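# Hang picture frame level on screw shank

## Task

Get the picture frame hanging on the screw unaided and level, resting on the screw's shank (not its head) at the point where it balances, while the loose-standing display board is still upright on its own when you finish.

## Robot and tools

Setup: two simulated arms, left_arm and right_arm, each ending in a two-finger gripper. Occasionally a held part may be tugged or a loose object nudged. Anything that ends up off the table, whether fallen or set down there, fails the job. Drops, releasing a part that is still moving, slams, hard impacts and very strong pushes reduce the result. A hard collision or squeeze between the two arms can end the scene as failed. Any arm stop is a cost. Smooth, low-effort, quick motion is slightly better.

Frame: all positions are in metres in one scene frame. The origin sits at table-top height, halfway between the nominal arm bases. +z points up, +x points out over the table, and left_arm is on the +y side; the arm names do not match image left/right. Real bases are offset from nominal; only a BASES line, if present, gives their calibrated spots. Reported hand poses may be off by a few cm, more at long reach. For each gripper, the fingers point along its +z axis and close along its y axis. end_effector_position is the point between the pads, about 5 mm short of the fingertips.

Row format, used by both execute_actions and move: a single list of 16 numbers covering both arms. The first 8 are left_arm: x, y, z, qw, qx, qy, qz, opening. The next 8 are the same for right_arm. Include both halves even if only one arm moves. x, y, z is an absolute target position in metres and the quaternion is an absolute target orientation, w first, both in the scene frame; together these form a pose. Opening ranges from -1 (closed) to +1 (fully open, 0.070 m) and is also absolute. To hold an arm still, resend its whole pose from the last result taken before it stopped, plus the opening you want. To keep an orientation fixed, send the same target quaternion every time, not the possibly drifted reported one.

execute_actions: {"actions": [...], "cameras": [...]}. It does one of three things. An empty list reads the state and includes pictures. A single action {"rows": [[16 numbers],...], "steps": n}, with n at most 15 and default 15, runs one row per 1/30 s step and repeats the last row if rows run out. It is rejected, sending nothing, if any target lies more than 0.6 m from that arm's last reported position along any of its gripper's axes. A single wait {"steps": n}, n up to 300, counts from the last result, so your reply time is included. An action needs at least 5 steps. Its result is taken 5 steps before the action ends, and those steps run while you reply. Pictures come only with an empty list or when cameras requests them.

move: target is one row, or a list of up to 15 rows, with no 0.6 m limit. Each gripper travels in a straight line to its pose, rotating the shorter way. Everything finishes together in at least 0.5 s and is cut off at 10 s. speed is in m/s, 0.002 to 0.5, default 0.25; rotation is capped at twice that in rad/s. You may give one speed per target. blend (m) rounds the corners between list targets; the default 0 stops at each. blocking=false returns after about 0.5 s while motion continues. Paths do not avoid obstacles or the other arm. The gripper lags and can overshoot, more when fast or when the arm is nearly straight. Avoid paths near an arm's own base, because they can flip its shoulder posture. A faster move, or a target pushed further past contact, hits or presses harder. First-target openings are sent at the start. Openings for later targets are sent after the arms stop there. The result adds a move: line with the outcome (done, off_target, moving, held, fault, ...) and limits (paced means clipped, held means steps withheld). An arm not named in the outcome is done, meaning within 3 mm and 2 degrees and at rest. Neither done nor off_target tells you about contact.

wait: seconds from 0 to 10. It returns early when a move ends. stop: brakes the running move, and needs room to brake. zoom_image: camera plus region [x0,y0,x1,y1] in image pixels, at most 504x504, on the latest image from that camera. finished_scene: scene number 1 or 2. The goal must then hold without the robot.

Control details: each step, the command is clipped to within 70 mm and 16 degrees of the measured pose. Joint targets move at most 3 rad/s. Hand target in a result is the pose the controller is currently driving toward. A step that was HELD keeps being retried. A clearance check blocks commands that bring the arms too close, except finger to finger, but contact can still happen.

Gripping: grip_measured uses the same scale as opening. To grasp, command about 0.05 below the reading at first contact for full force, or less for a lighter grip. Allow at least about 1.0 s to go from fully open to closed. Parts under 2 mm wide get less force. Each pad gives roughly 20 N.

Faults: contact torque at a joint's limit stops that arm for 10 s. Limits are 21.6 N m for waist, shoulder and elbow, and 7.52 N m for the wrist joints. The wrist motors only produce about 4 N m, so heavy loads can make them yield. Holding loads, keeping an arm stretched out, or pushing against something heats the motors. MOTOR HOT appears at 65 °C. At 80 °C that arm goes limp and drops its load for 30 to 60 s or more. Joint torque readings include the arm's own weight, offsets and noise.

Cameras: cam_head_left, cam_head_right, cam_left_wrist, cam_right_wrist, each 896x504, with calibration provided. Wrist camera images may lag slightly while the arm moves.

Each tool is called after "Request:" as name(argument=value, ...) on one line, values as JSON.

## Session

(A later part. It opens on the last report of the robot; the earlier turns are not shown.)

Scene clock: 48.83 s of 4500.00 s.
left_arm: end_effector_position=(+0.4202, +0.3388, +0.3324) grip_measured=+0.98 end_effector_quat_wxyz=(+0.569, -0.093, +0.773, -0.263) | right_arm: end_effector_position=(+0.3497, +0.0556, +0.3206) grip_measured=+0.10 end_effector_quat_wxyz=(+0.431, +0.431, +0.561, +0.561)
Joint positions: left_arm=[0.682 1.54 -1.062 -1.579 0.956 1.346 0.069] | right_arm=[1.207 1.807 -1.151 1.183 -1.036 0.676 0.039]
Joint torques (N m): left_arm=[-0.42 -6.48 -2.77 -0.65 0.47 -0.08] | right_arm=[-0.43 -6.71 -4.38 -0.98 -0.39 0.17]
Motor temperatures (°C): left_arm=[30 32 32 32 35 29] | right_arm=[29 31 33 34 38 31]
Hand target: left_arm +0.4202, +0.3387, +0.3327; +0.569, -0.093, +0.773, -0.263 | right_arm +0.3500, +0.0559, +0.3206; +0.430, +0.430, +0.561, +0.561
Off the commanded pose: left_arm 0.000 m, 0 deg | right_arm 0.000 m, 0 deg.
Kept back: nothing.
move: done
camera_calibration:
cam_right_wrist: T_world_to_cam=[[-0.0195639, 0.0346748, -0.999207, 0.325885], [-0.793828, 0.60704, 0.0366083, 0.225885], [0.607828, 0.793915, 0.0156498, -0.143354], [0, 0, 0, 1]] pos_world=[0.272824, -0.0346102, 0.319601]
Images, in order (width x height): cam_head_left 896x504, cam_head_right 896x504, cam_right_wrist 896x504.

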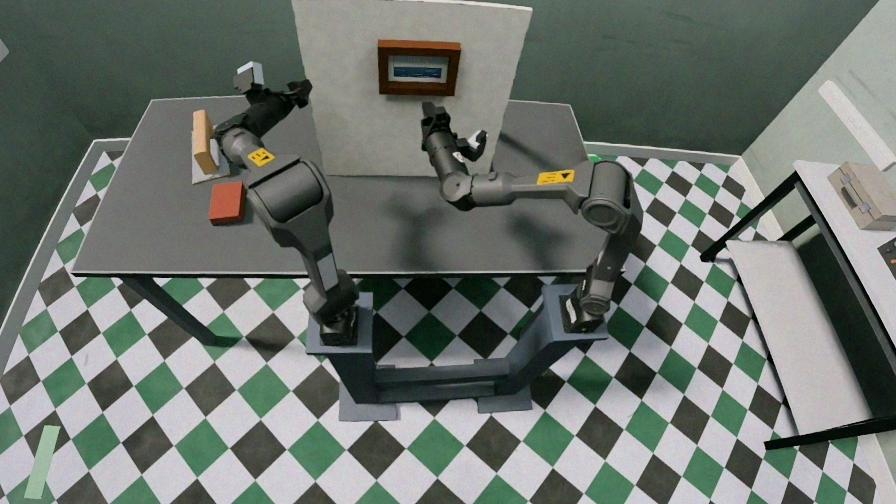

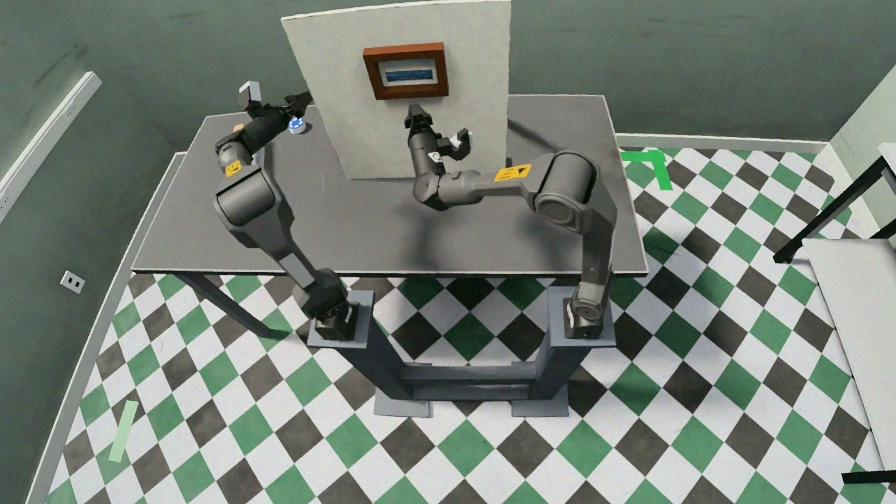

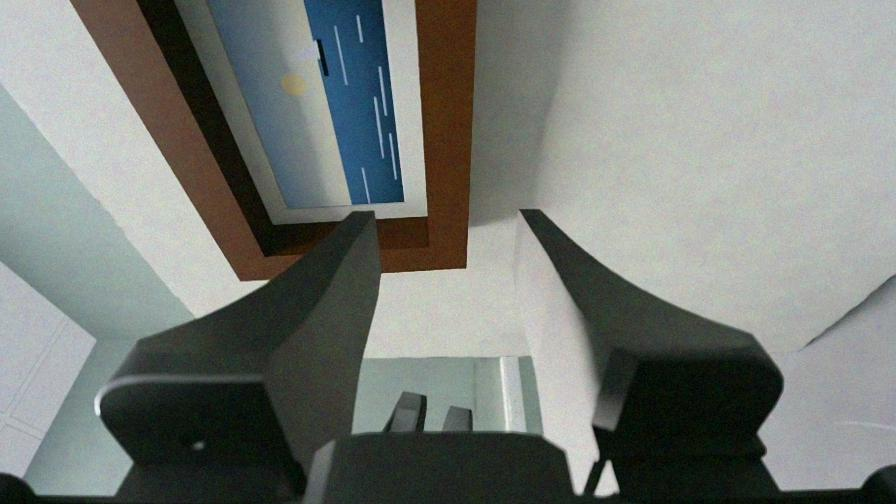

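Request:
move(target=[[0.36,0.28,0.50,0.5217,0.0,0.8531,0.0,1.0,0.32,0.01,0.315,0.4305,0.4305,0.561,0.561,0.1],[0.425,0.077,0.534,0.5217,0.0,0.8531,0.0,1.0,0.28,-0.05,0.31,0.4305,0.4305,0.561,0.561,0.1]], speed=0.25, blend=[0.04, 0])

Request:
zoom_image(camera="cam_left_wrist", region=[260, 100, 640, 420])

Request:
zoom_image(camera="cam_head_right", region=[350, 20, 460, 120])

Scene clock: 60.33 s of 4500.00 s.
left_arm: end_effector_position=(+0.4254, +0.0763, +0.5329) grip_measured=+0.98 end_effector_quat_wxyz=(+0.551, +0.009, +0.834, -0.013) | right_arm: end_effector_position=(+0.2799, -0.0504, +0.3102) grip_measured=+0.10 end_effector_quat_wxyz=(+0.430, +0.431, +0.561, +0.561)
Joint positions: left_arm=[-0.607 1.748 -2.355 0.565 1.223 -0.477 0.069] | right_arm=[1.328 1.431 -0.636 1.208 -1.178 0.782 0.039]
Joint torques (N m): left_arm=[0.43 -7.53 -1.73 0.36 -0.97 -0.09] | right_arm=[-0.41 -2.86 -4.03 -0.95 -0.45 -0.2]
Motor temperatures (°C): left_arm=[30 32 32 32 35 29] | right_arm=[29 31 33 34 38 31]
Hand target: left_arm +0.4249, +0.0771, +0.5336; +0.552, +0.008, +0.834, -0.013 | right_arm +0.2800, -0.0500, +0.3100; +0.430, +0.430, +0.561, +0.561
Off the commanded pose: left_arm 0.001 m, 4 deg | right_arm 0.000 m, 0 deg.
joint sent to its limit (left arm) — joint 5 (wrist pitch), upper limit.
Kept back: nothing.
move: off_target (left_arm)
camera_calibration:
cam_left_wrist: T_world_to_cam=[[-0.0119244, -0.999901, -0.00753343, 0.0889266], [-0.84014, 0.0141041, -0.542186, 0.645872], [0.542238, -0.000136123, -0.840225, 0.338806], [0, 0, 0, 1]] pos_world=[0.35997, 0.0798544, 0.635526]
cam_right_wrist: T_world_to_cam=[[-0.0195066, 0.0355942, -0.999176, 0.317821], [-0.793895, 0.60692, 0.0371196, 0.234953], [0.607741, 0.793965, 0.0164192, -0.0168361], [0, 0, 0, 1]] pos_world=[0.20296, -0.140543, 0.309114]

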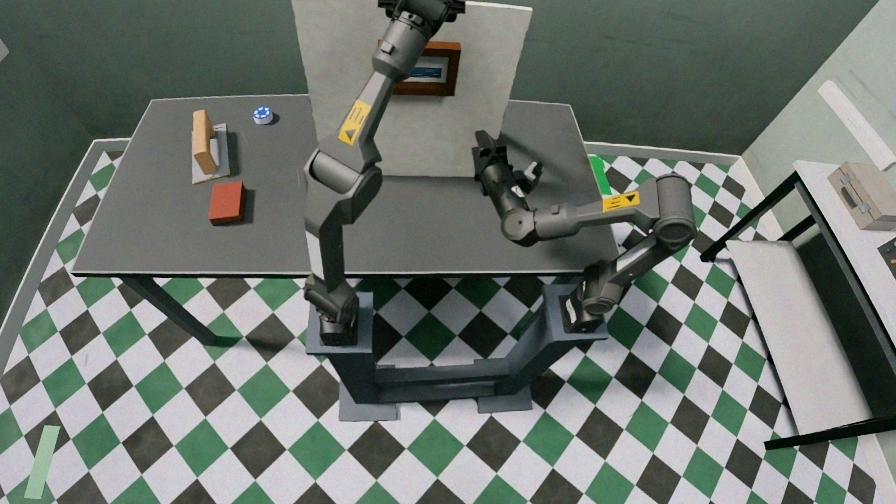

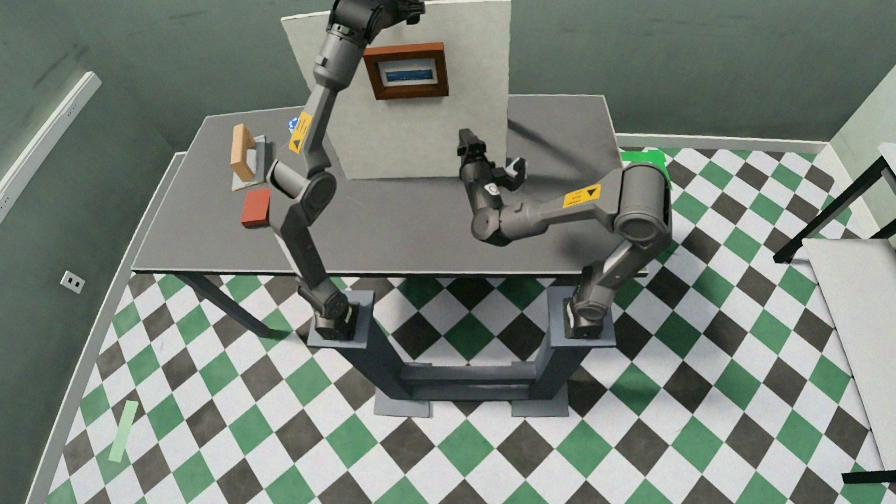

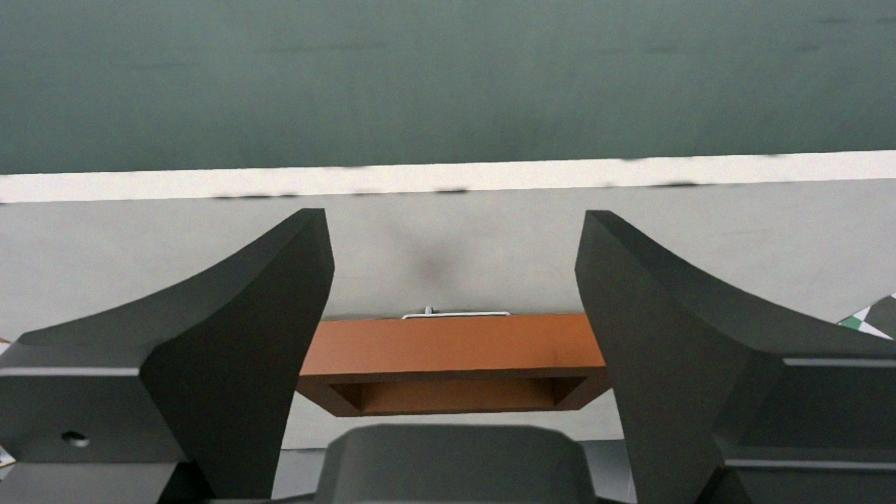

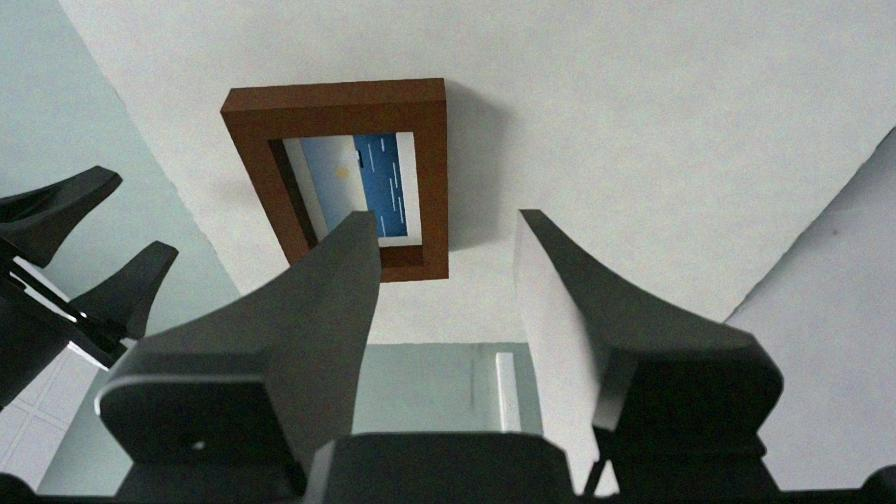

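Scaled by 1.326 from the camera's 896x504 image, which has a finer 1280x720 frame.

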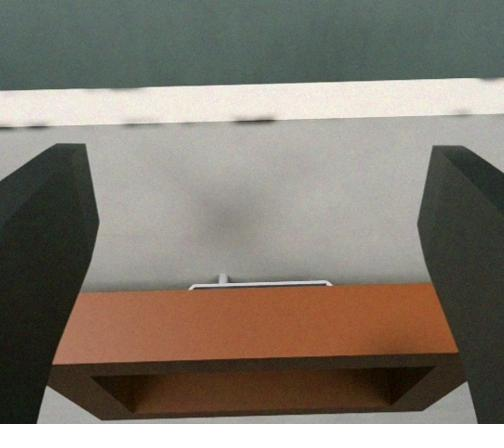

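Scaled by 4.582 from the camera's 896x504 image, which has a finer 1280x720 frame.

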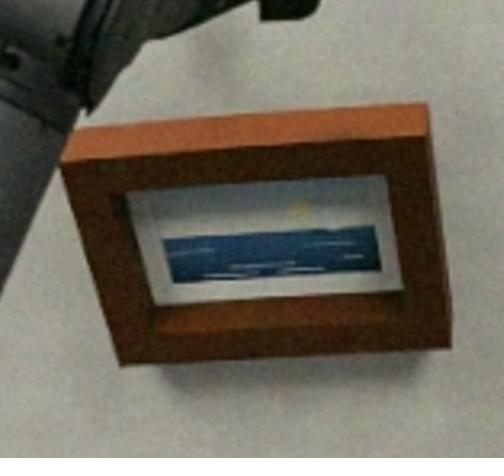

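Request:
zoom_image(camera="cam_left_wrist", region=[380, 290, 540, 340])

Scaled by 3.150 from the camera's 896x504 image, which has a finer 1280x720 frame.

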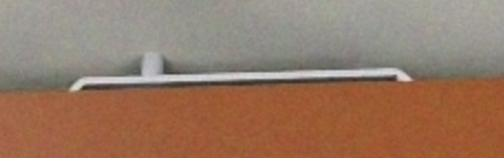

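Request:
move(target=[0.30,0.16,0.53,0.551,0.009,0.834,-0.013,1.0,0.28,-0.05,0.31,0.4305,0.4305,0.561,0.561,0.1], speed=0.2, cameras=["cam_head_left","cam_head_right"])

Request:
zoom_image(camera="cam_head_left", region=[370, 15, 480, 115])

Request:
zoom_image(camera="cam_head_right", region=[350, 20, 460, 120])

Scene clock: 62.03 s of 4500.00 s.
left_arm: end_effector_position=(+0.2994, +0.1605, +0.5304) grip_measured=+0.98 end_effector_quat_wxyz=(+0.552, +0.009, +0.834, -0.013) | right_arm: end_effector_position=(+0.2799, -0.0503, +0.3099) grip_measured=+0.10 end_effector_quat_wxyz=(+0.431, +0.431, +0.561, +0.561)
Joint positions: left_arm=[-0.638 1.183 -1.748 0.601 1.2 -0.523 0.069] | right_arm=[1.328 1.432 -0.636 1.208 -1.178 0.782 0.039]
Joint torques (N m): left_arm=[-0.53 -1.83 -1.93 0.31 -1.29 -0.16] | right_arm=[-0.48 -2.87 -4.05 -0.95 -0.45 -0.2]
Motor temperatures (°C): left_arm=[30 32 32 32 35 29] | right_arm=[29 31 33 34 38 31]
Hand target: left_arm +0.3000, +0.1600, +0.5300; +0.551, +0.009, +0.834, -0.013 | right_arm +0.2800, -0.0500, +0.3100; +0.430, +0.430, +0.561, +0.561
Off the commanded pose: left_arm 0.001 m, 0 deg | right_arm 0.000 m, 0 deg.
Kept back: nothing.
move: done
Images, in order (width x height): cam_head_left 896x504, cam_head_right 896x504.

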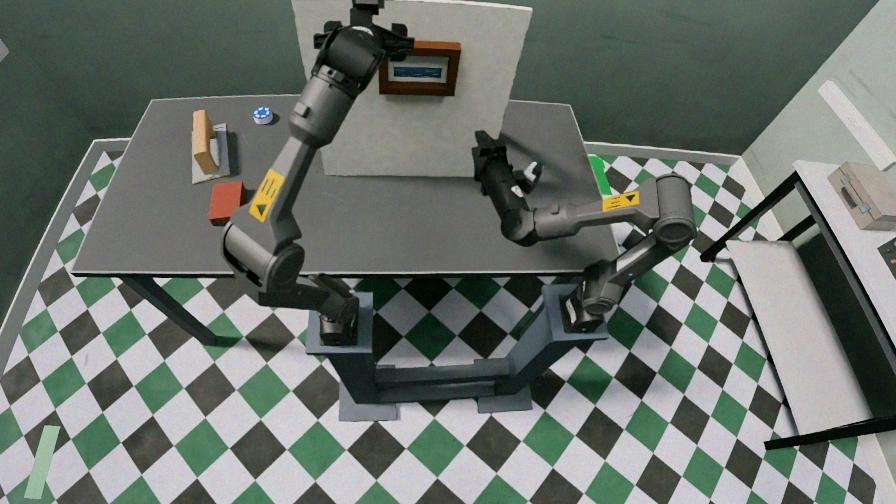

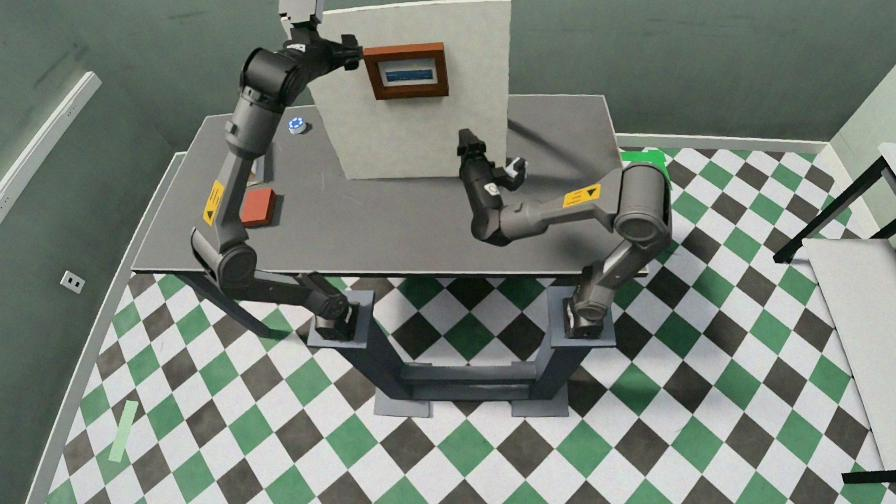

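Scaled by 4.582 from the camera's 896x504 image, which has a finer 1280x720 frame.

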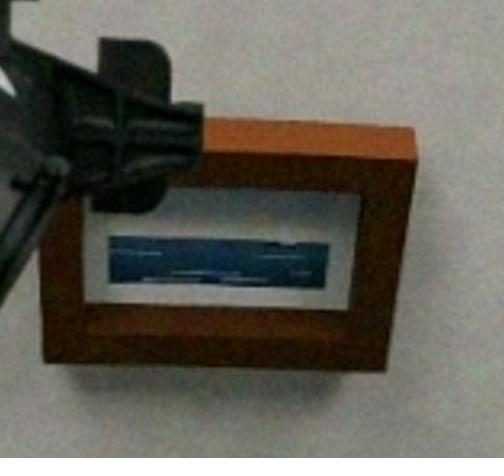

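Scaled by 4.582 from the camera's 896x504 image, which has a finer 1280x720 frame.

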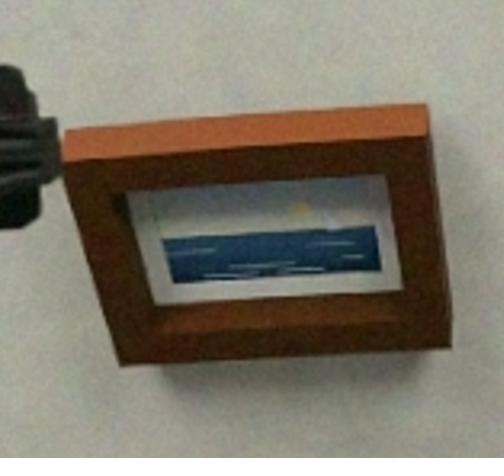

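Request:
finished_scene(scene=2)

The scene is finished: the task was done.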